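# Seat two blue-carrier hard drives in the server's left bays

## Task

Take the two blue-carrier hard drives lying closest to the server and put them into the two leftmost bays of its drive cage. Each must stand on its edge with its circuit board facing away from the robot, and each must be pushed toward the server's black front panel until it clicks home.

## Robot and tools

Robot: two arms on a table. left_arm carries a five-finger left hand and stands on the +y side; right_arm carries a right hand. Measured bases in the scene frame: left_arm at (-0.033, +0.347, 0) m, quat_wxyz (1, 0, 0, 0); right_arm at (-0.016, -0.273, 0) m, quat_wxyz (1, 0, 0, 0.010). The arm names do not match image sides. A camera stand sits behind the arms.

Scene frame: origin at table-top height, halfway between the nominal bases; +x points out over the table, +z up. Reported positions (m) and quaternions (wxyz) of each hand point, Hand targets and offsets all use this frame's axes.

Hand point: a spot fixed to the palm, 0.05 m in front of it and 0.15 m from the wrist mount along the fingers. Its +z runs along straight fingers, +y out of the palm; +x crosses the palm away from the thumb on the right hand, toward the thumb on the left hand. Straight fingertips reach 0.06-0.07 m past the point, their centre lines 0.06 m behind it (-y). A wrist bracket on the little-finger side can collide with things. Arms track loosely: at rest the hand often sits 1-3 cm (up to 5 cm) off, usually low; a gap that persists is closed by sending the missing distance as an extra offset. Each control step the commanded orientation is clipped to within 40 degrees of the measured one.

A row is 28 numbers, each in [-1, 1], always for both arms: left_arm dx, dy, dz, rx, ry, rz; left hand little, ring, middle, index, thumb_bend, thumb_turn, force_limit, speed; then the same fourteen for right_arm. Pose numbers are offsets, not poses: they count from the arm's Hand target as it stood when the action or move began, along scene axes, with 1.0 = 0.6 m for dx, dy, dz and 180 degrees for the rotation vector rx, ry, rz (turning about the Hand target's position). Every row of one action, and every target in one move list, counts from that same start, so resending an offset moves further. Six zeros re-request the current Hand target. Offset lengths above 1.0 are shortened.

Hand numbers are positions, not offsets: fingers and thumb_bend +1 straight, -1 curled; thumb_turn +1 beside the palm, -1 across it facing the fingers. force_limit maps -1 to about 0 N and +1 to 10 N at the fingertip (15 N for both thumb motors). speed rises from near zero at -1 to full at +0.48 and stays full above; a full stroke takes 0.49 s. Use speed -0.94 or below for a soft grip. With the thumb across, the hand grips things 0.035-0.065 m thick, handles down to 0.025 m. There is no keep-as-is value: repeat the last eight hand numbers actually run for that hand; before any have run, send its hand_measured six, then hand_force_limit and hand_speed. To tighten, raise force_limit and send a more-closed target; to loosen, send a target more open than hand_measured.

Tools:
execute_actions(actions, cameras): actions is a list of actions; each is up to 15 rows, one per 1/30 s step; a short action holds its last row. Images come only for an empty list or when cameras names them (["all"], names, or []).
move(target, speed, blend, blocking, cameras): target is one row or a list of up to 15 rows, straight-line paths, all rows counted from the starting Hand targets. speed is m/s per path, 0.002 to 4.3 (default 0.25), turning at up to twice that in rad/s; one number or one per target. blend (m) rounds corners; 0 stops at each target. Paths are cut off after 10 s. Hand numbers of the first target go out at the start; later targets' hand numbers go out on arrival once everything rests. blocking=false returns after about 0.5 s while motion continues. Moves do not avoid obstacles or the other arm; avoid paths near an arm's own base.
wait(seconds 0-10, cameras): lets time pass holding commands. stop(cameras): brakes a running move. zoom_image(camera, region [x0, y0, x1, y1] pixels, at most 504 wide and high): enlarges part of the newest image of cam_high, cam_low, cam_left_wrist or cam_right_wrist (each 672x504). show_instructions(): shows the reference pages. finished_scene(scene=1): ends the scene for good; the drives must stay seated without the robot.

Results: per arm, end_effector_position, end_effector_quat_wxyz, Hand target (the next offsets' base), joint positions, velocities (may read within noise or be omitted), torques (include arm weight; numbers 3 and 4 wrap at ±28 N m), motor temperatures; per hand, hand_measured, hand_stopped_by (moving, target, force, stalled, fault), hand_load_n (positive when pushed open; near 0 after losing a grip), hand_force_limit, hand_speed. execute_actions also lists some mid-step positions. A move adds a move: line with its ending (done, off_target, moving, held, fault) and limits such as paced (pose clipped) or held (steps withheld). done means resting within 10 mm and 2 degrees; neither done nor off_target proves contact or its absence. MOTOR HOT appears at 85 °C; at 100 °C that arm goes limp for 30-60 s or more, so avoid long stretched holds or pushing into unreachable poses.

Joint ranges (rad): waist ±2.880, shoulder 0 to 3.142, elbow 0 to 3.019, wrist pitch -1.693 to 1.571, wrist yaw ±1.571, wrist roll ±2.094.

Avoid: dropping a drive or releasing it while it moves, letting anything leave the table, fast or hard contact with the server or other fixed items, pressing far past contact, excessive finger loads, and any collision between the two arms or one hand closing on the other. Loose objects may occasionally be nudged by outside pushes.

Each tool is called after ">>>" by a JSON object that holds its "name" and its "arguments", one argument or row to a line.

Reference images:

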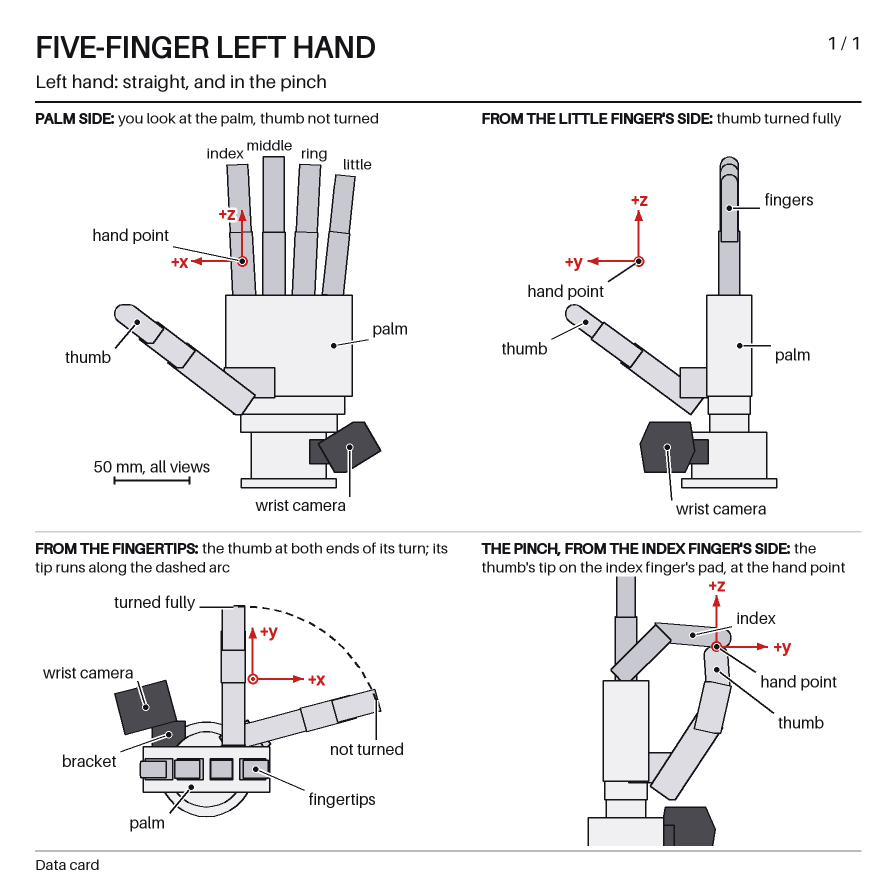

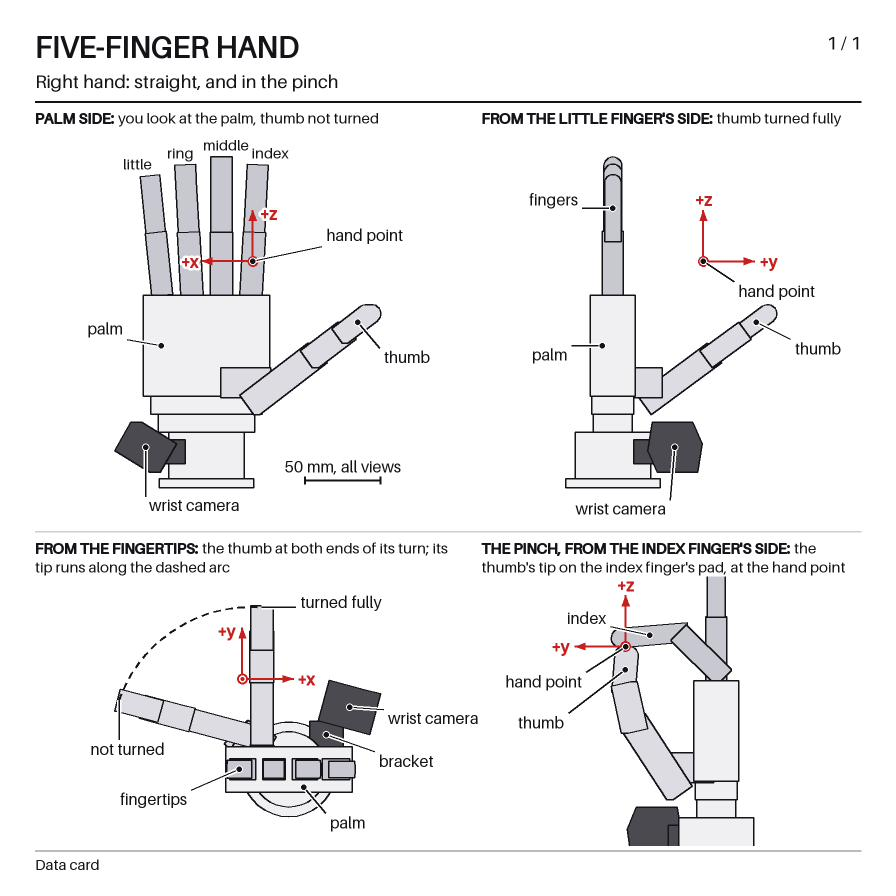

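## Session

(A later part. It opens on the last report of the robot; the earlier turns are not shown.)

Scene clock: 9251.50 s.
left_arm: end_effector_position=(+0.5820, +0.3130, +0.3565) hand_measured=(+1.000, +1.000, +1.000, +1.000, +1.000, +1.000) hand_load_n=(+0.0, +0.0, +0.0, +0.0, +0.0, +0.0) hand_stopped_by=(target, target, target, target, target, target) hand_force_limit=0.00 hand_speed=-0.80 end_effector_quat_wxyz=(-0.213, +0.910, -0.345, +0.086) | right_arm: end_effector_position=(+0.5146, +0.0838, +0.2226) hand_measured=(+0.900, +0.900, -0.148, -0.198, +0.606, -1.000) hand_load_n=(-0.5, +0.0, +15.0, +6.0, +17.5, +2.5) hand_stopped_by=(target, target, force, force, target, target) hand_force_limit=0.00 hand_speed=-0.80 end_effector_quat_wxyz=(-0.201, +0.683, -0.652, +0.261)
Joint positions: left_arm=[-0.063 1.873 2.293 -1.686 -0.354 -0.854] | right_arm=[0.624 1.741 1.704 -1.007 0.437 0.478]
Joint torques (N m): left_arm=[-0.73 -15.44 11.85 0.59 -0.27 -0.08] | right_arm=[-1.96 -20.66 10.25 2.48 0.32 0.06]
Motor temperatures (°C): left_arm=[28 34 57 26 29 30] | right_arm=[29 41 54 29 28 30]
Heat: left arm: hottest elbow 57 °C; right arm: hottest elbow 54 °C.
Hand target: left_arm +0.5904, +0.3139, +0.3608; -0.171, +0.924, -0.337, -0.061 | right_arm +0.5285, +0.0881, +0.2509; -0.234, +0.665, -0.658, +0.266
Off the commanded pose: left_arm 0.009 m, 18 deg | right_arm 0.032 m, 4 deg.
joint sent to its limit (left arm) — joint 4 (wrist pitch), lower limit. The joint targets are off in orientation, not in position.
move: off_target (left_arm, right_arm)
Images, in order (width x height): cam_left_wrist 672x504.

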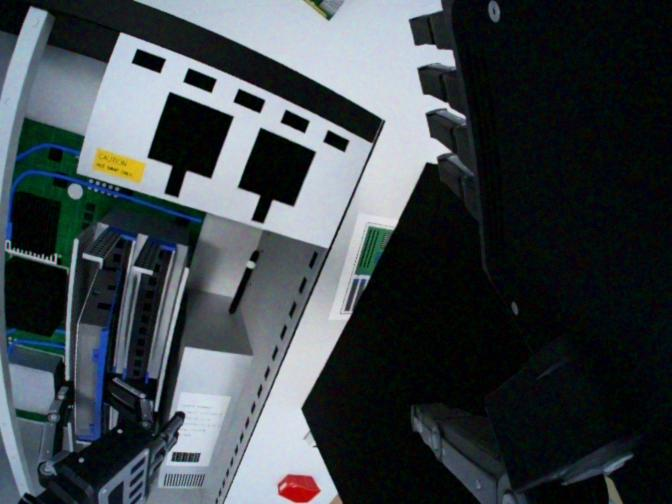

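>>> {"name": "move", "arguments": {
  "target": [
    [0,0,0,0,0,0,1,1,1,1,1,1,0,-0.8,0.0083,0.0,0.0,0,0.0,0.0,0.9,0.9,-0.6,-0.6,0.6,-1,0.0,-0.8]
  ],
  "speed": 0.05,
  "cameras": ["cam_left_wrist"]
}}

>>> {"name": "zoom_image", "arguments": {
  "camera": "cam_left_wrist",
  "region": [60, 230, 180, 350]
}}

Scene clock: 9265.33 s.
left_arm: end_effector_position=(+0.5820, +0.3130, +0.3565) hand_measured=(+1.000, +1.000, +1.000, +1.000, +1.000, +1.000) hand_load_n=(+0.0, +0.0, +0.0, +0.0, +0.0, +0.0) hand_stopped_by=(target, target, target, target, target, target) hand_force_limit=0.00 hand_speed=-0.80 end_effector_quat_wxyz=(-0.213, +0.910, -0.345, +0.086) | right_arm: end_effector_position=(+0.5170, +0.0821, +0.2152) hand_measured=(+0.900, +0.900, -0.148, -0.198, +0.606, -1.000) hand_load_n=(+0.0, +0.0, +15.0, +6.0, +18.0, +3.0) hand_stopped_by=(target, target, force, force, target, target) hand_force_limit=0.00 hand_speed=-0.80 end_effector_quat_wxyz=(-0.196, +0.683, -0.654, +0.259)
Joint positions: left_arm=[-0.063 1.873 2.293 -1.686 -0.354 -0.854] | right_arm=[0.619 1.752 1.704 -1.007 0.434 0.478]
Joint torques (N m): left_arm=[-0.67 -15.38 11.86 0.58 -0.27 -0.09] | right_arm=[-1.96 -21.07 11.1 2.43 0.32 0.01]
Motor temperatures (°C): left_arm=[28 35 57 26 29 30] | right_arm=[29 41 54 29 28 30]
Heat: left arm: hottest elbow 57 °C; right arm: hottest elbow 54 °C.
Hand target: left_arm +0.5904, +0.3139, +0.3608; -0.171, +0.924, -0.337, -0.061 | right_arm +0.5335, +0.0880, +0.2511; -0.234, +0.664, -0.658, +0.266
Off the commanded pose: left_arm 0.009 m, 18 deg | right_arm 0.040 m, 5 deg.
joint sent to its limit (left arm) — joint 4 (wrist pitch), lower limit. The joint targets are off in orientation, not in position.
move: off_target (left_arm, right_arm)
Images, in order (width x height): cam_left_wrist 672x504.

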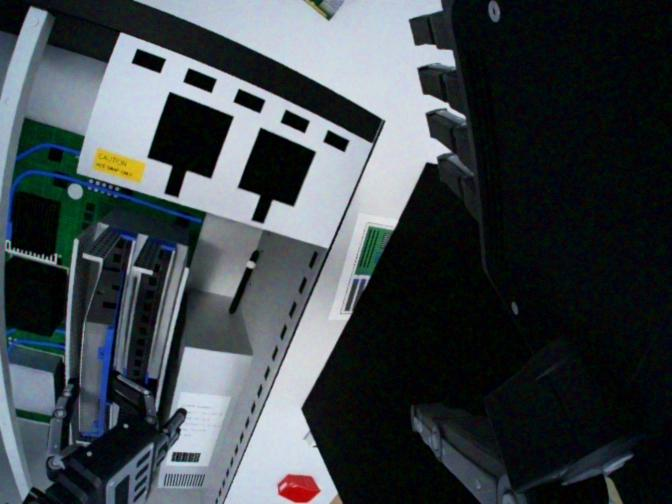

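Scaled by 4.200 from the camera's 672x504 image, which has a finer 960x720 frame.

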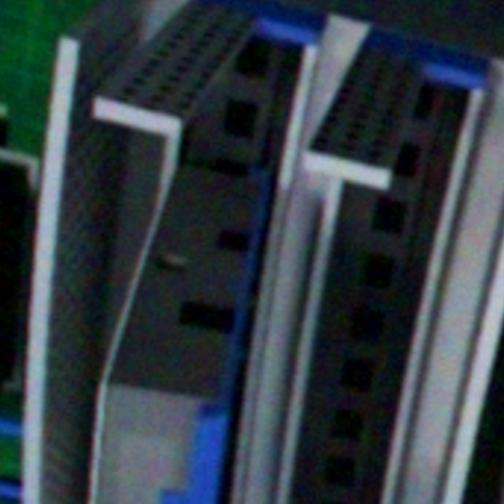

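>>> {"name": "move", "arguments": {
  "target": [
    [0,0,0,0,0,0,1,1,1,1,1,1,0,-0.8,0.005,0.0,-0.01,0,0.0,0.0,0.9,0.9,-0.6,-0.6,0.6,-1,0.0,-0.8]
  ],
  "speed": 0.05,
  "cameras": ["cam_left_wrist"]
}}

>>> {"name": "zoom_image", "arguments": {
  "camera": "cam_left_wrist",
  "region": [60, 230, 180, 350]
}}

Scene clock: 9300.97 s.
left_arm: end_effector_position=(+0.5820, +0.3130, +0.3565) hand_measured=(+1.000, +1.000, +1.000, +1.000, +1.000, +1.000) hand_load_n=(+0.0, +0.0, +0.0, +0.0, +0.0, +0.0) hand_stopped_by=(target, target, target, target, target, target) hand_force_limit=0.00 hand_speed=-0.80 end_effector_quat_wxyz=(-0.213, +0.910, -0.345, +0.086) | right_arm: end_effector_position=(+0.5201, +0.0826, +0.2150) hand_measured=(+0.900, +0.900, -0.148, -0.198, +0.606, -1.000) hand_load_n=(+0.0, +0.0, +15.0, +6.0, +17.5, +2.0) hand_stopped_by=(target, target, force, force, target, target) hand_force_limit=0.00 hand_speed=-0.80 end_effector_quat_wxyz=(-0.199, +0.681, -0.655, +0.259)
Joint positions: left_arm=[-0.063 1.873 2.293 -1.686 -0.354 -0.854] | right_arm=[0.616 1.754 1.704 -0.997 0.432 0.478]
Joint torques (N m): left_arm=[-0.62 -15.33 11.85 0.57 -0.28 -0.09] | right_arm=[-1.96 -20.84 10.69 2.63 0.35 -0.02]
Motor temperatures (°C): left_arm=[28 35 57 26 29 30] | right_arm=[29 39 55 29 28 30]
Heat: left arm: hottest elbow 57 °C; right arm: hottest elbow 55 °C.
Hand target: left_arm +0.5904, +0.3139, +0.3608; -0.171, +0.924, -0.337, -0.061 | right_arm +0.5366, +0.0880, +0.2450; -0.234, +0.664, -0.658, +0.266
Off the commanded pose: left_arm 0.009 m, 18 deg | right_arm 0.035 m, 5 deg.
joint sent to its limit (left arm) — joint 4 (wrist pitch), lower limit. The joint targets are off in orientation, not in position.
move: off_target (left_arm, right_arm)
Images, in order (width x height): cam_left_wrist 672x504.

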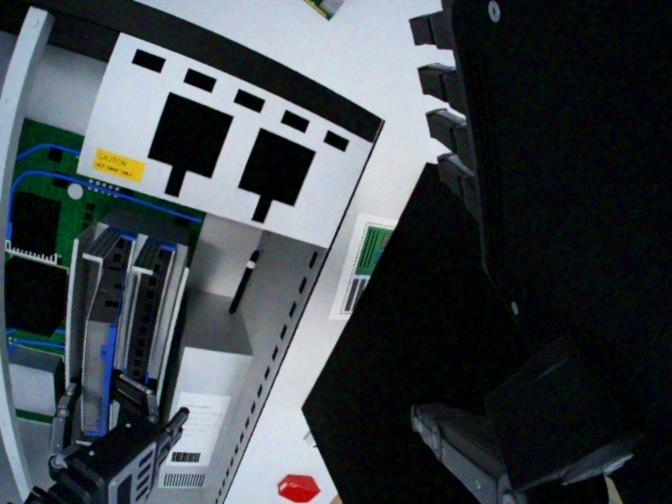

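Scaled by 4.200 from the camera's 672x504 image, which has a finer 960x720 frame.

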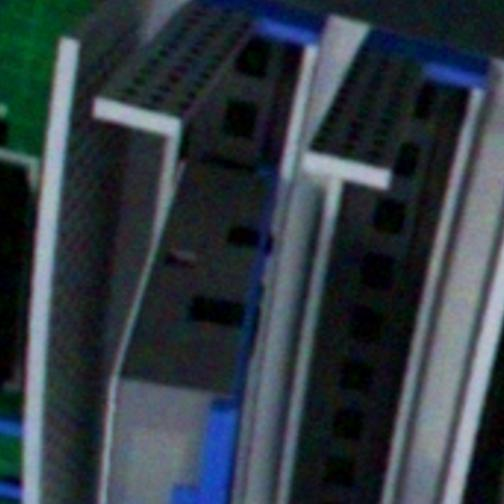

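>>> {"name": "move", "arguments": {
  "target": [
    [0,0,0,0,0,0,1,1,1,1,1,1,0,-0.8,-0.003,0.0,-0.02,0,0.0,0.0,0.9,0.9,-0.6,-0.6,0.6,-1,0.0,-0.8]
  ],
  "speed": 0.05,
  "cameras": ["cam_left_wrist"]
}}

>>> {"name": "zoom_image", "arguments": {
  "camera": "cam_left_wrist",
  "region": [60, 230, 180, 350]
}}

Scene clock: 9310.63 s.
left_arm: end_effector_position=(+0.5820, +0.3130, +0.3565) hand_measured=(+1.000, +1.000, +1.000, +1.000, +1.000, +1.000) hand_load_n=(+0.0, +0.0, +0.0, +0.0, +0.0, +0.0) hand_stopped_by=(target, target, target, target, target, target) hand_force_limit=0.00 hand_speed=-0.80 end_effector_quat_wxyz=(-0.213, +0.910, -0.345, +0.086) | right_arm: end_effector_position=(+0.5245, +0.0859, +0.2144) hand_measured=(+0.900, +0.900, -0.148, -0.198, +0.606, -1.000) hand_load_n=(+0.0, +0.0, +14.0, +4.5, +15.0, -0.5) hand_stopped_by=(target, target, force, force, target, target) hand_force_limit=0.00 hand_speed=-0.80 end_effector_quat_wxyz=(-0.210, +0.678, -0.655, +0.261)
Joint positions: left_arm=[-0.063 1.873 2.293 -1.686 -0.354 -0.854] | right_arm=[0.616 1.754 1.697 -0.967 0.432 0.478]
Joint torques (N m): left_arm=[-0.67 -15.38 11.86 0.59 -0.27 -0.09] | right_arm=[-1.85 -20.78 8.88 2.74 0.39 0]
Motor temperatures (°C): left_arm=[28 35 57 26 29 30] | right_arm=[29 40 55 29 28 30]
Heat: left arm: hottest elbow 57 °C; right arm: hottest elbow 55 °C.
Hand target: left_arm +0.5904, +0.3139, +0.3608; -0.171, +0.924, -0.337, -0.061 | right_arm +0.5348, +0.0880, +0.2330; -0.234, +0.665, -0.658, +0.266
Off the commanded pose: left_arm 0.009 m, 18 deg | right_arm 0.021 m, 3 deg.
joint sent to its limit (left arm) — joint 4 (wrist pitch), lower limit. The joint targets are off in orientation, not in position.
move: off_target (left_arm, right_arm)
Images, in order (width x height): cam_left_wrist 672x504.

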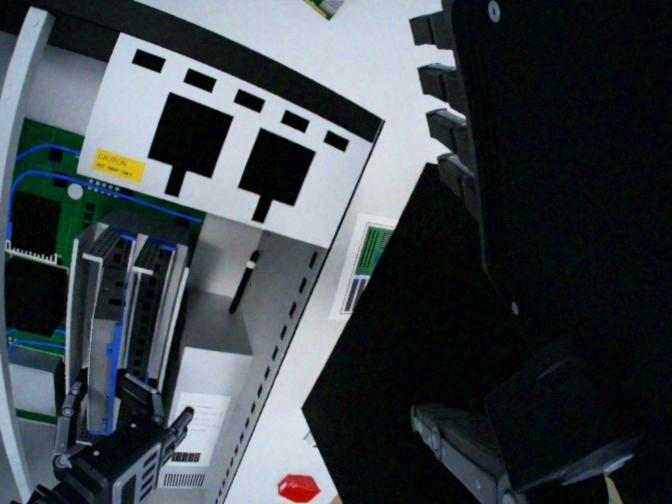

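Scaled by 4.200 from the camera's 672x504 image, which has a finer 960x720 frame.

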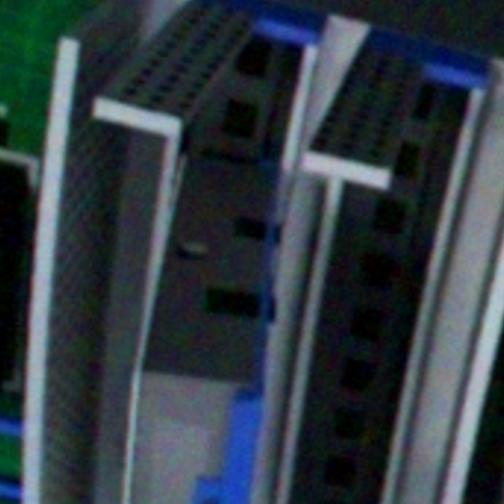

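>>> {"name": "execute_actions", "arguments": {
  "actions": [],
  "cameras": ["cam_left_wrist","cam_right_wrist"]
}}

>>> {"name": "zoom_image", "arguments": {
  "camera": "cam_right_wrist",
  "region": [300, 0, 672, 450]
}}

>>> {"name": "zoom_image", "arguments": {
  "camera": "cam_left_wrist",
  "region": [50, 340, 170, 460]
}}

Scene clock: 9336.87 s.
left_arm: end_effector_position=(+0.5820, +0.3130, +0.3565) hand_measured=(+1.000, +1.000, +1.000, +1.000, +1.000, +1.000) hand_load_n=(+0.0, +0.0, +0.0, +0.0, +0.0, +0.0) hand_stopped_by=(target, target, target, target, target, target) hand_force_limit=0.00 hand_speed=-0.80 end_effector_quat_wxyz=(-0.213, +0.910, -0.345, +0.086) | right_arm: end_effector_position=(+0.5245, +0.0859, +0.2144) hand_measured=(+0.900, +0.900, -0.148, -0.198, +0.606, -1.000) hand_load_n=(+0.0, +0.0, +14.0, +4.0, +15.0, -0.5) hand_stopped_by=(target, target, force, force, target, target) hand_force_limit=0.00 hand_speed=-0.80 end_effector_quat_wxyz=(-0.210, +0.678, -0.655, +0.261)
Joint positions: left_arm=[-0.063 1.873 2.293 -1.686 -0.354 -0.854] | right_arm=[0.616 1.754 1.697 -0.967 0.432 0.478]
Joint velocities: within noise
Joint torques (N m): left_arm=[-0.67 -15.33 11.84 0.61 -0.27 -0.09] | right_arm=[-1.85 -20.78 8.9 2.73 0.4 0]
Motor temperatures (°C): left_arm=[28 35 58 26 29 30] | right_arm=[29 41 51 29 28 30]
Heat: left arm: hottest elbow 58 °C; right arm: hottest elbow 51 °C.
Hand target: left_arm +0.5904, +0.3139, +0.3608; -0.171, +0.924, -0.337, -0.061 | right_arm +0.5347, +0.0880, +0.2330; -0.234, +0.665, -0.658, +0.266
Off the commanded pose: left_arm 0.009 m, 18 deg | right_arm 0.021 m, 3 deg.
Images, in order (width x height): cam_left_wrist 672x504, cam_right_wrist 672x504.

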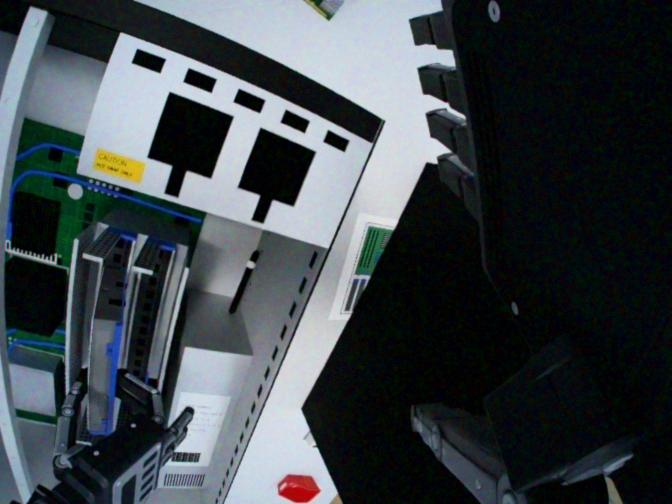

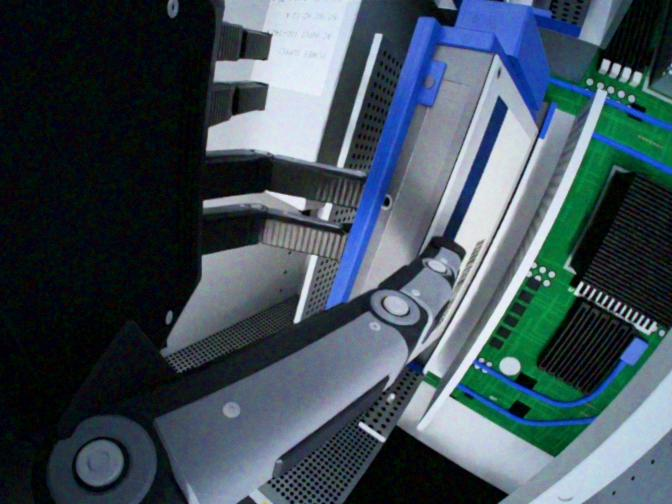

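Scaled by 1.120 from the camera's 672x504 image, which has a finer 960x720 frame.

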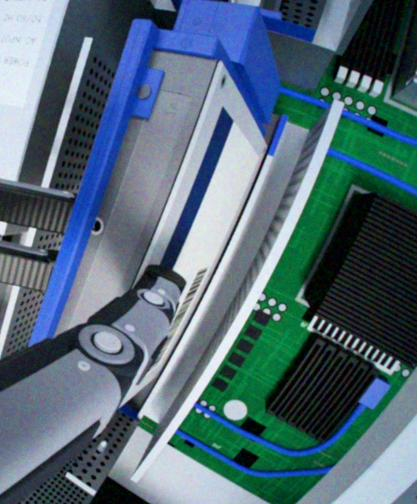

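Scaled by 4.200 from the camera's 672x504 image, which has a finer 960x720 frame.

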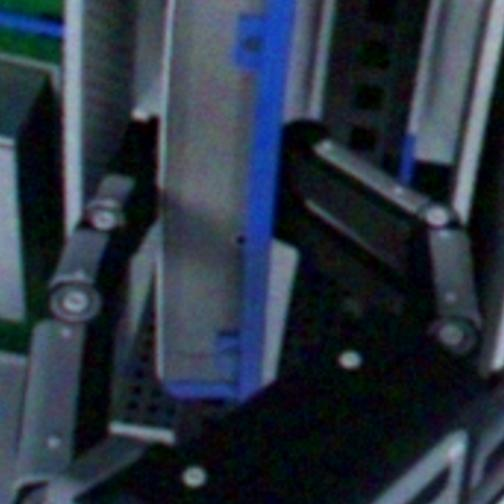

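>>> {"name": "move", "arguments": {
  "target": [
    [0,0,0,0,0,0,1,1,1,1,1,1,0,-0.8,-0.003,0.0333,0.0,0,0.0,0.0,0.9,0.9,-0.6,-0.6,0.6,-1,0.0,-0.8]
  ],
  "speed": 0.04,
  "cameras": ["cam_left_wrist"]
}}

>>> {"name": "zoom_image", "arguments": {
  "camera": "cam_left_wrist",
  "region": [60, 230, 180, 350]
}}

Scene clock: 9365.73 s.
left_arm: end_effector_position=(+0.5820, +0.3130, +0.3565) hand_measured=(+1.000, +1.000, +1.000, +1.000, +1.000, +1.000) hand_load_n=(+0.0, +0.0, +0.0, +0.0, -0.5, +0.0) hand_stopped_by=(target, target, target, target, target, target) hand_force_limit=0.00 hand_speed=-0.80 end_effector_quat_wxyz=(-0.213, +0.910, -0.345, +0.086) | right_arm: end_effector_position=(+0.5230, +0.0879, +0.2146) hand_measured=(+0.900, +0.900, -0.148, -0.198, +0.606, -1.000) hand_load_n=(+0.0, +0.0, +14.0, +3.0, +15.5, -1.5) hand_stopped_by=(target, target, force, force, target, target) hand_force_limit=0.00 hand_speed=-0.80 end_effector_quat_wxyz=(-0.209, +0.678, -0.652, +0.267)
Joint positions: left_arm=[-0.063 1.873 2.293 -1.686 -0.354 -0.854] | right_arm=[0.624 1.755 1.697 -0.967 0.448 0.478]
Joint torques (N m): left_arm=[-0.67 -15.33 11.85 0.61 -0.27 -0.1] | right_arm=[0.09 -18.37 11.75 1.74 0.38 0.3]
Motor temperatures (°C): left_arm=[28 35 58 26 29 30] | right_arm=[29 41 50 29 28 30]
Heat: left arm: hottest elbow 58 °C; right arm: hottest elbow 50 °C.
Hand target: left_arm +0.5904, +0.3139, +0.3608; -0.171, +0.924, -0.337, -0.061 | right_arm +0.5329, +0.1080, +0.2331; -0.234, +0.664, -0.658, +0.266
Off the commanded pose: left_arm 0.009 m, 18 deg | right_arm 0.029 m, 3 deg.
joint sent to its limit (left arm) — joint 4 (wrist pitch), lower limit. The joint targets are off in orientation, not in position.
move: off_target (left_arm, right_arm)
Images, in order (width x height): cam_left_wrist 672x504.

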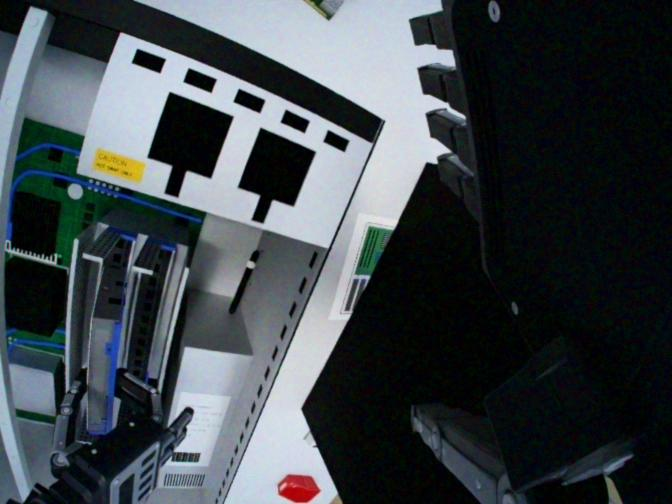

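Scaled by 4.200 from the camera's 672x504 image, which has a finer 960x720 frame.

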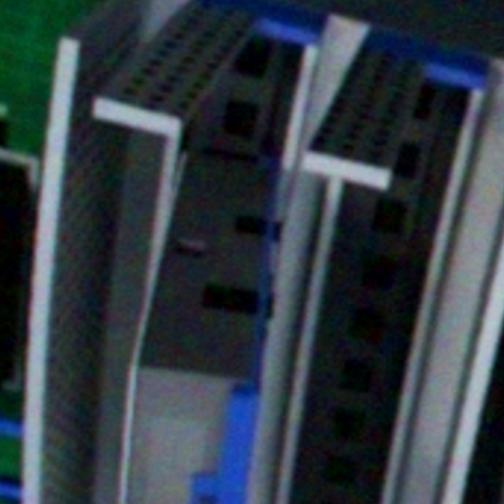

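>>> {"name": "move", "arguments": {
  "target": [
    [0,0,0,0,0,0,1,1,1,1,1,1,0,-0.8,-0.003,0.0333,0.005,0,0.0,0.0,0.9,0.9,-0.6,-0.6,0.6,-1,0.0,-0.8]
  ],
  "speed": 0.04,
  "cameras": ["cam_left_wrist"]
}}

>>> {"name": "zoom_image", "arguments": {
  "camera": "cam_left_wrist",
  "region": [60, 230, 180, 350]
}}

Scene clock: 9384.27 s.
left_arm: end_effector_position=(+0.5820, +0.3130, +0.3565) hand_measured=(+1.000, +1.000, +1.000, +1.000, +1.000, +1.000) hand_load_n=(+0.0, +0.0, +0.0, +0.0, +0.0, +0.0) hand_stopped_by=(target, target, target, target, target, target) hand_force_limit=0.00 hand_speed=-0.80 end_effector_quat_wxyz=(-0.213, +0.910, -0.345, +0.086) | right_arm: end_effector_position=(+0.5224, +0.0952, +0.2173) hand_measured=(+0.900, +0.900, -0.148, -0.198, +0.606, -1.000) hand_load_n=(+0.0, +0.0, +12.5, +1.5, +17.0, -1.5) hand_stopped_by=(target, target, force, force, target, target) hand_force_limit=0.00 hand_speed=-0.80 end_effector_quat_wxyz=(-0.200, +0.682, -0.648, +0.275)
Joint positions: left_arm=[-0.063 1.873 2.293 -1.686 -0.354 -0.854] | right_arm=[0.641 1.777 1.737 -1.003 0.472 0.481]
Joint torques (N m): left_arm=[-0.67 -15.44 11.86 0.55 -0.27 -0.09] | right_arm=[1.08 -18.08 12.46 1.92 -0.03 0.56]
Motor temperatures (°C): left_arm=[28 35 58 26 29 30] | right_arm=[29 40 50 29 28 30]
Heat: left arm: hottest elbow 58 °C; right arm: hottest elbow 50 °C.
Hand target: left_arm +0.5904, +0.3139, +0.3608; -0.171, +0.924, -0.337, -0.061 | right_arm +0.5311, +0.1279, +0.2361; -0.234, +0.665, -0.658, +0.266
Off the commanded pose: left_arm 0.009 m, 18 deg | right_arm 0.039 m, 5 deg.
joint sent to its limit (left arm) — joint 4 (wrist pitch), lower limit. The joint targets are off in orientation, not in position.
move: off_target (left_arm, right_arm)
Images, in order (width x height): cam_left_wrist 672x504.

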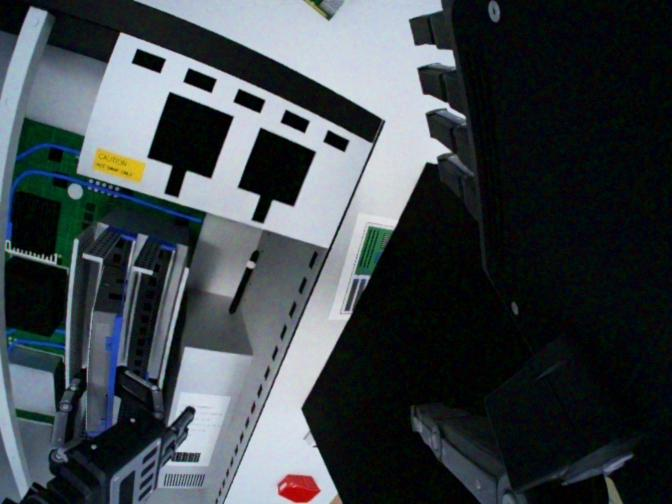

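Scaled by 4.200 from the camera's 672x504 image, which has a finer 960x720 frame.

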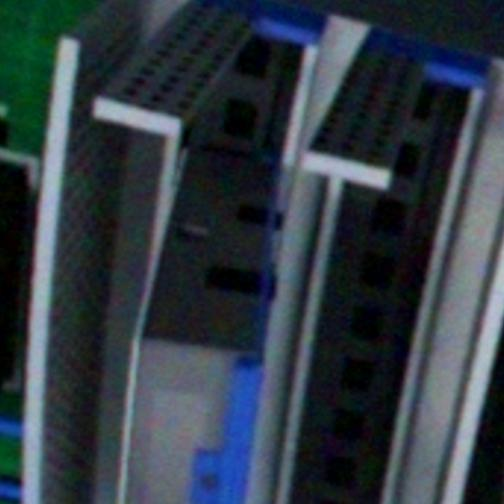

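>>> {"name": "move", "arguments": {
  "target": [
    [0,0,0,0,0,0,1,1,1,1,1,1,0,-0.8,-0.003,0.0333,0.0,0,0.0,0.0,0.9,0.9,-0.6,-0.6,0.6,-1,0.0,-0.8]
  ],
  "speed": 0.04,
  "cameras": ["cam_left_wrist","cam_right_wrist"]
}}

>>> {"name": "zoom_image", "arguments": {
  "camera": "cam_left_wrist",
  "region": [60, 230, 180, 350]
}}

Scene clock: 9409.60 s.
left_arm: end_effector_position=(+0.5820, +0.3130, +0.3565) hand_measured=(+1.000, +1.000, +1.000, +1.000, +1.000, +1.000) hand_load_n=(+0.0, +0.0, +0.0, +0.0, +0.0, +0.0) hand_stopped_by=(target, target, target, target, target, target) hand_force_limit=0.00 hand_speed=-0.80 end_effector_quat_wxyz=(-0.213, +0.910, -0.345, +0.086) | right_arm: end_effector_position=(+0.5238, +0.1108, +0.2261) hand_measured=(+0.900, +0.900, -0.148, -0.198, +0.606, -1.000) hand_load_n=(+0.0, +0.0, +9.0, +1.5, +17.5, +0.0) hand_stopped_by=(target, target, force, force, target, target) hand_force_limit=0.00 hand_speed=-0.80 end_effector_quat_wxyz=(-0.203, +0.681, -0.646, +0.280)
Joint positions: left_arm=[-0.063 1.873 2.293 -1.686 -0.354 -0.854] | right_arm=[0.664 1.802 1.792 -1.032 0.493 0.495]
Joint torques (N m): left_arm=[-0.62 -15.38 11.86 0.59 -0.28 -0.1] | right_arm=[1.49 -17.73 12.05 2 -0.27 0.69]
Motor temperatures (°C): left_arm=[28 35 58 26 29 30] | right_arm=[29 40 55 29 28 30]
Heat: left arm: hottest elbow 58 °C; right arm: hottest elbow 55 °C.
Hand target: left_arm +0.5904, +0.3139, +0.3608; -0.171, +0.924, -0.337, -0.061 | right_arm +0.5293, +0.1479, +0.2360; -0.234, +0.665, -0.658, +0.266
Off the commanded pose: left_arm 0.009 m, 18 deg | right_arm 0.039 m, 5 deg.
joint sent to its limit (left arm) — joint 4 (wrist pitch), lower limit. The joint targets are off in orientation, not in position.
move: off_target (left_arm, right_arm)
Images, in order (width x height): cam_left_wrist 672x504, cam_right_wrist 672x504.

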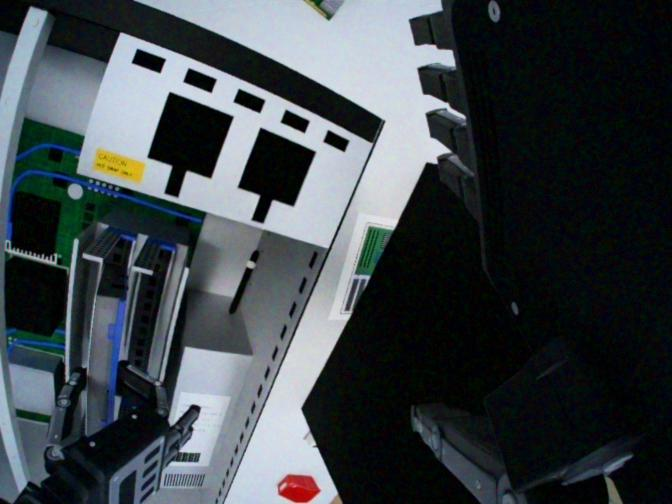

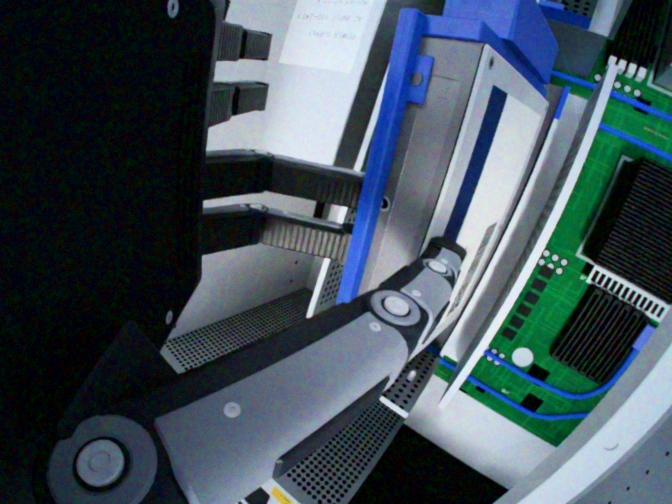

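Scaled by 4.200 from the camera's 672x504 image, which has a finer 960x720 frame.

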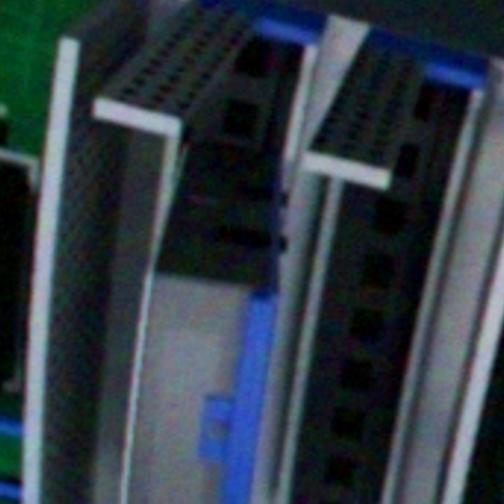

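>>> {"name": "zoom_image", "arguments": {
  "camera": "cam_right_wrist",
  "region": [380, 220, 580, 420]
}}

>>> {"name": "zoom_image", "arguments": {
  "camera": "cam_right_wrist",
  "region": [440, 0, 672, 232]
}}

>>> {"name": "zoom_image", "arguments": {
  "camera": "cam_left_wrist",
  "region": [90, 225, 140, 275]
}}

Scaled by 2.520 from the camera's 672x504 image, which has a finer 960x720 frame.

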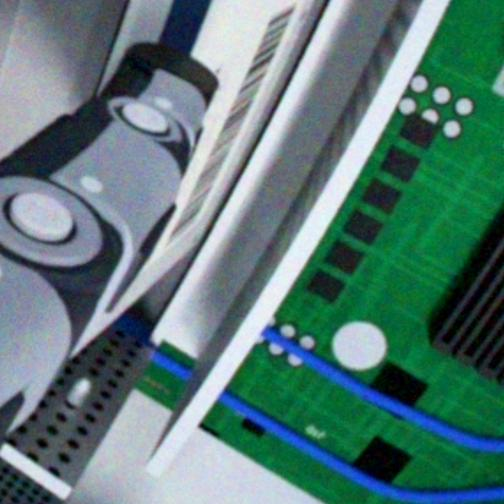

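Scaled by 2.172 from the camera's 672x504 image, which has a finer 960x720 frame.

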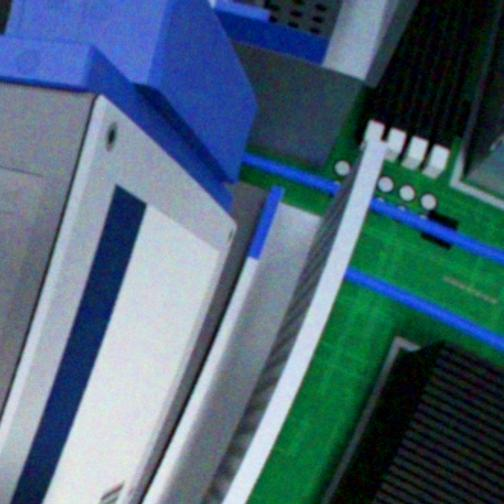

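Scaled by 10.080 from the camera's 672x504 image, which has a finer 960x720 frame.

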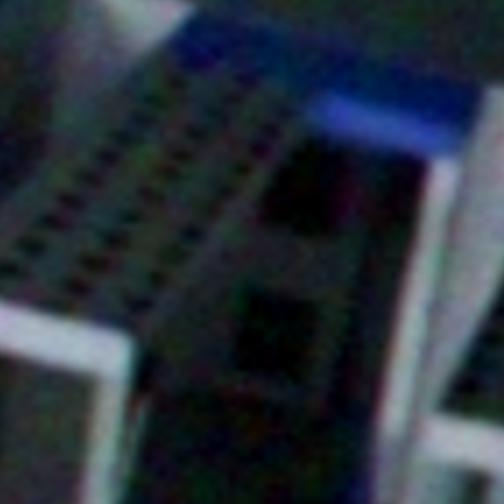

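>>> {"name": "zoom_image", "arguments": {
  "camera": "cam_left_wrist",
  "region": [60, 280, 200, 450]
}}

Scaled by 2.965 from the camera's 672x504 image, which has a finer 960x720 frame.

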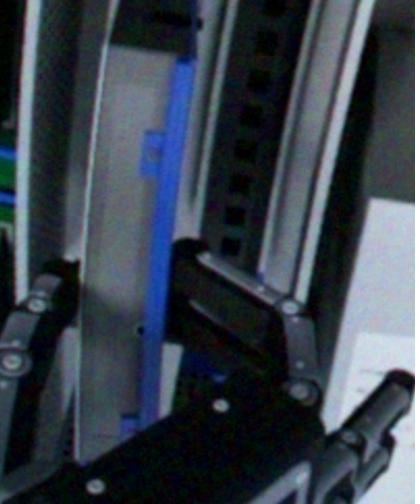

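>>> {"name": "move", "arguments": {
  "target": [
    [0,0,0,0,0,0,1,1,1,1,1,1,0,-0.8,0.007,-0.0717,-0.022,0,0.0,0.0,0.9,0.9,-0.6,-0.6,0.6,-1,0.0,-0.8]
  ],
  "speed": 0.04,
  "cameras": ["cam_left_wrist","cam_right_wrist"]
}}

>>> {"name": "zoom_image", "arguments": {
  "camera": "cam_left_wrist",
  "region": [60, 230, 180, 350]
}}

Scene clock: 9575.97 s.
left_arm: end_effector_position=(+0.5820, +0.3130, +0.3565) hand_measured=(+1.000, +1.000, +1.000, +1.000, +1.000, +1.000) hand_load_n=(+0.0, +0.0, +0.0, +0.0, +0.0, +0.0) hand_stopped_by=(target, target, target, target, target, target) hand_force_limit=0.00 hand_speed=-0.80 end_effector_quat_wxyz=(-0.213, +0.910, -0.345, +0.086) | right_arm: end_effector_position=(+0.5250, +0.0992, +0.2203) hand_measured=(+0.900, +0.900, -0.148, -0.198, +0.606, -1.000) hand_load_n=(-0.5, +0.0, +12.0, +1.5, +16.0, -2.0) hand_stopped_by=(target, target, force, force, target, target) hand_force_limit=0.00 hand_speed=-0.80 end_effector_quat_wxyz=(-0.217, +0.675, -0.653, +0.267)
Joint positions: left_arm=[-0.063 1.873 2.293 -1.686 -0.354 -0.854] | right_arm=[0.637 1.766 1.722 -0.97 0.452 0.491]
Joint torques (N m): left_arm=[-0.79 -15.38 11.85 0.59 -0.27 -0.08] | right_arm=[-1.55 -19.37 8.03 3.11 0.12 0.11]
Motor temperatures (°C): left_arm=[28 35 59 26 29 30] | right_arm=[29 38 54 29 28 31]
Heat: left arm: hottest elbow 59 °C; right arm: hottest elbow 54 °C.
Hand target: left_arm +0.5904, +0.3139, +0.3608; -0.171, +0.924, -0.337, -0.061 | right_arm +0.5336, +0.1049, +0.2227; -0.234, +0.664, -0.658, +0.266
Off the commanded pose: left_arm 0.009 m, 18 deg | right_arm 0.011 m, 2 deg.
joint sent to its limit (left arm) — joint 4 (wrist pitch), lower limit. The joint targets are off in orientation, not in position.
move: off_target (left_arm, right_arm)
Images, in order (width x height): cam_left_wrist 672x504, cam_right_wrist 672x504.

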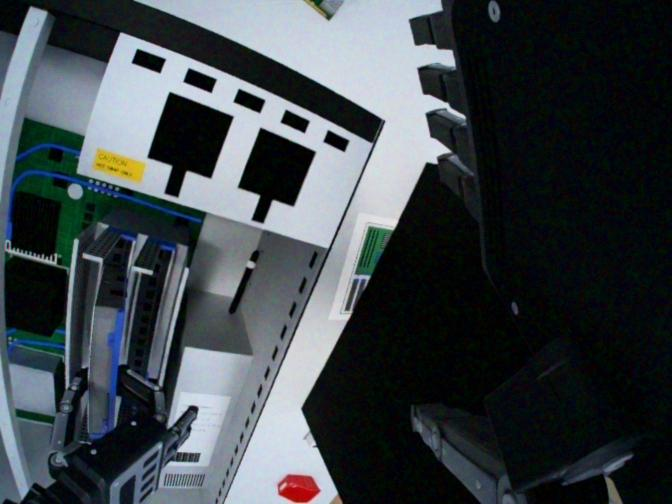

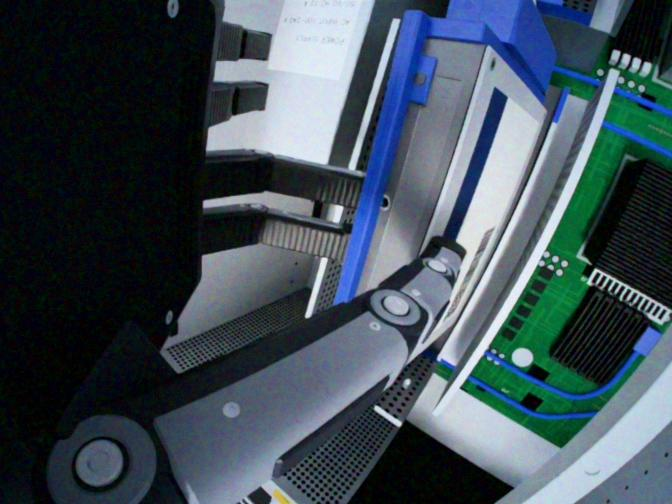

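Scaled by 4.200 from the camera's 672x504 image, which has a finer 960x720 frame.

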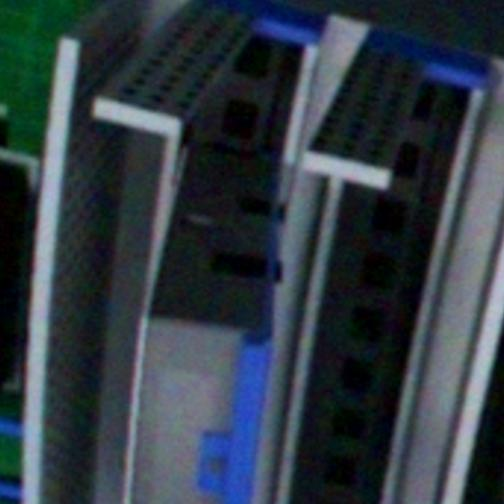

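>>> {"name": "move", "arguments": {
  "target": [
    [0,0,0,0,0,0,1,1,1,1,1,1,0,-0.8,-0.003,-0.005,-0.025,0,0.0,0.0,0.9,0.9,-0.6,-0.6,0.6,-1,0.0,-0.8]
  ],
  "speed": 0.04,
  "cameras": ["cam_right_wrist"]
}}

>>> {"name": "zoom_image", "arguments": {
  "camera": "cam_right_wrist",
  "region": [330, 0, 672, 400]
}}

Scene clock: 9624.17 s.
left_arm: end_effector_position=(+0.5820, +0.3130, +0.3565) hand_measured=(+1.000, +1.000, +1.000, +1.000, +1.000, +1.000) hand_load_n=(+0.0, +0.0, +0.0, +0.0, +0.0, -0.5) hand_stopped_by=(target, target, target, target, target, target) hand_force_limit=0.00 hand_speed=-0.80 end_effector_quat_wxyz=(-0.213, +0.910, -0.345, +0.086) | right_arm: end_effector_position=(+0.5241, +0.0932, +0.2161) hand_measured=(+0.900, +0.900, -0.148, -0.198, +0.606, -1.000) hand_load_n=(+0.0, +0.0, +12.0, +2.0, +15.5, -4.0) hand_stopped_by=(target, target, force, force, target, target) hand_force_limit=0.00 hand_speed=-0.80 end_effector_quat_wxyz=(-0.223, +0.672, -0.652, +0.269)
Joint positions: left_arm=[-0.063 1.873 2.293 -1.686 -0.354 -0.854] | right_arm=[0.631 1.745 1.678 -0.929 0.452 0.484]
Joint torques (N m): left_arm=[-0.73 -15.44 11.85 0.59 -0.27 -0.09] | right_arm=[-1.14 -17.96 7.69 3.25 0.08 0.16]
Motor temperatures (°C): left_arm=[28 35 59 26 29 30] | right_arm=[29 37 50 29 28 30]
Heat: left arm: hottest elbow 59 °C; right arm: hottest elbow 50 °C.
Hand target: left_arm +0.5904, +0.3139, +0.3608; -0.171, +0.924, -0.337, -0.061 | right_arm +0.5317, +0.1019, +0.2079; -0.234, +0.664, -0.658, +0.266
Off the commanded pose: left_arm 0.009 m, 18 deg | right_arm 0.014 m, 2 deg.
joint sent to its limit (left arm) — joint 4 (wrist pitch), lower limit. The joint targets are off in orientation, not in position.
move: off_target (left_arm, right_arm)
Images, in order (width x height): cam_right_wrist 672x504.

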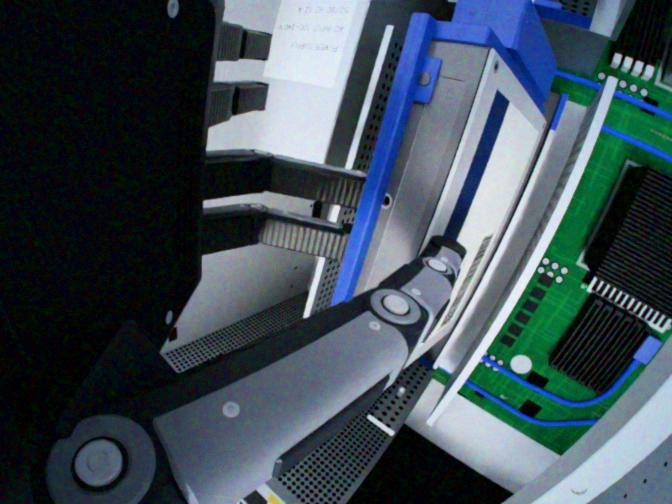

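Scaled by 1.260 from the camera's 672x504 image, which has a finer 960x720 frame.

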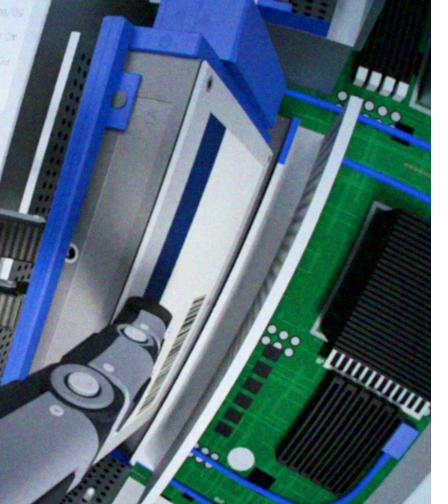

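>>> {"name": "move", "arguments": {
  "target": [
    [0,0,0,0,0,0,1,1,1,1,1,1,0,-0.8,0.0,0.04,-0.015,0,0.0,0.0,0.9,0.9,-0.6,-0.6,0.6,-1,0.0,-0.8]
  ],
  "speed": 0.05,
  "cameras": ["cam_right_wrist"]
}}

>>> {"name": "zoom_image", "arguments": {
  "camera": "cam_right_wrist",
  "region": [330, 0, 672, 400]
}}

Scene clock: 9634.73 s.
left_arm: end_effector_position=(+0.5820, +0.3130, +0.3565) hand_measured=(+1.000, +1.000, +1.000, +1.000, +1.000, +1.000) hand_load_n=(+0.0, +0.0, +0.0, +0.0, +0.0, +0.0) hand_stopped_by=(target, target, target, target, target, target) hand_force_limit=0.00 hand_speed=-0.80 end_effector_quat_wxyz=(-0.213, +0.910, -0.345, +0.086) | right_arm: end_effector_position=(+0.5232, +0.0945, +0.2162) hand_measured=(+0.900, +0.900, -0.148, -0.198, +0.606, -1.000) hand_load_n=(+0.0, +0.0, +13.0, +1.5, +15.0, -6.0) hand_stopped_by=(target, target, force, force, target, target) hand_force_limit=0.00 hand_speed=-0.80 end_effector_quat_wxyz=(-0.222, +0.672, -0.650, +0.277)
Joint positions: left_arm=[-0.063 1.873 2.293 -1.686 -0.354 -0.854] | right_arm=[0.639 1.745 1.678 -0.929 0.47 0.484]
Joint torques (N m): left_arm=[-0.67 -15.38 11.88 0.58 -0.27 -0.09] | right_arm=[1.03 -14.68 9.92 3.04 0.05 0.5]
Motor temperatures (°C): left_arm=[28 35 59 26 29 30] | right_arm=[29 37 49 29 28 30]
Heat: left arm: hottest elbow 59 °C; right arm: hottest elbow 49 °C.
Hand target: left_arm +0.5904, +0.3139, +0.3608; -0.171, +0.924, -0.337, -0.061 | right_arm +0.5318, +0.1259, +0.1990; -0.235, +0.664, -0.658, +0.266
Off the commanded pose: left_arm 0.009 m, 18 deg | right_arm 0.037 m, 2 deg.
joint sent to its limit (left arm) — joint 4 (wrist pitch), lower limit. The joint targets are off in orientation, not in position.
move: off_target (left_arm, right_arm)
Images, in order (width x height): cam_right_wrist 672x504.

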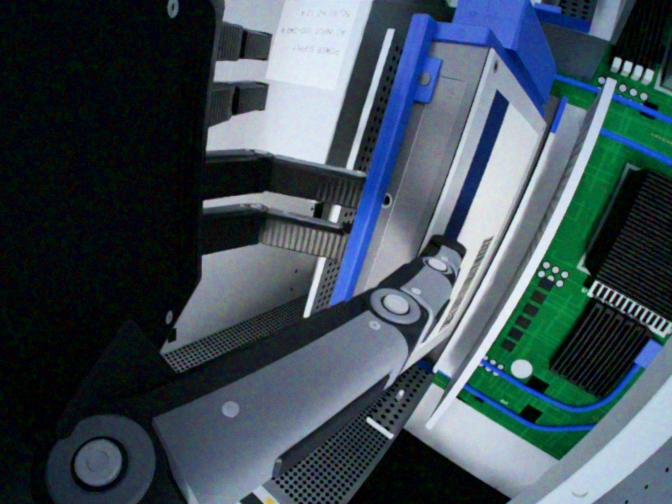

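Scaled by 1.260 from the camera's 672x504 image, which has a finer 960x720 frame.

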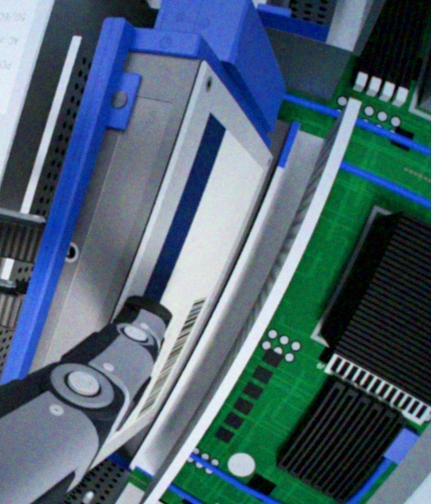

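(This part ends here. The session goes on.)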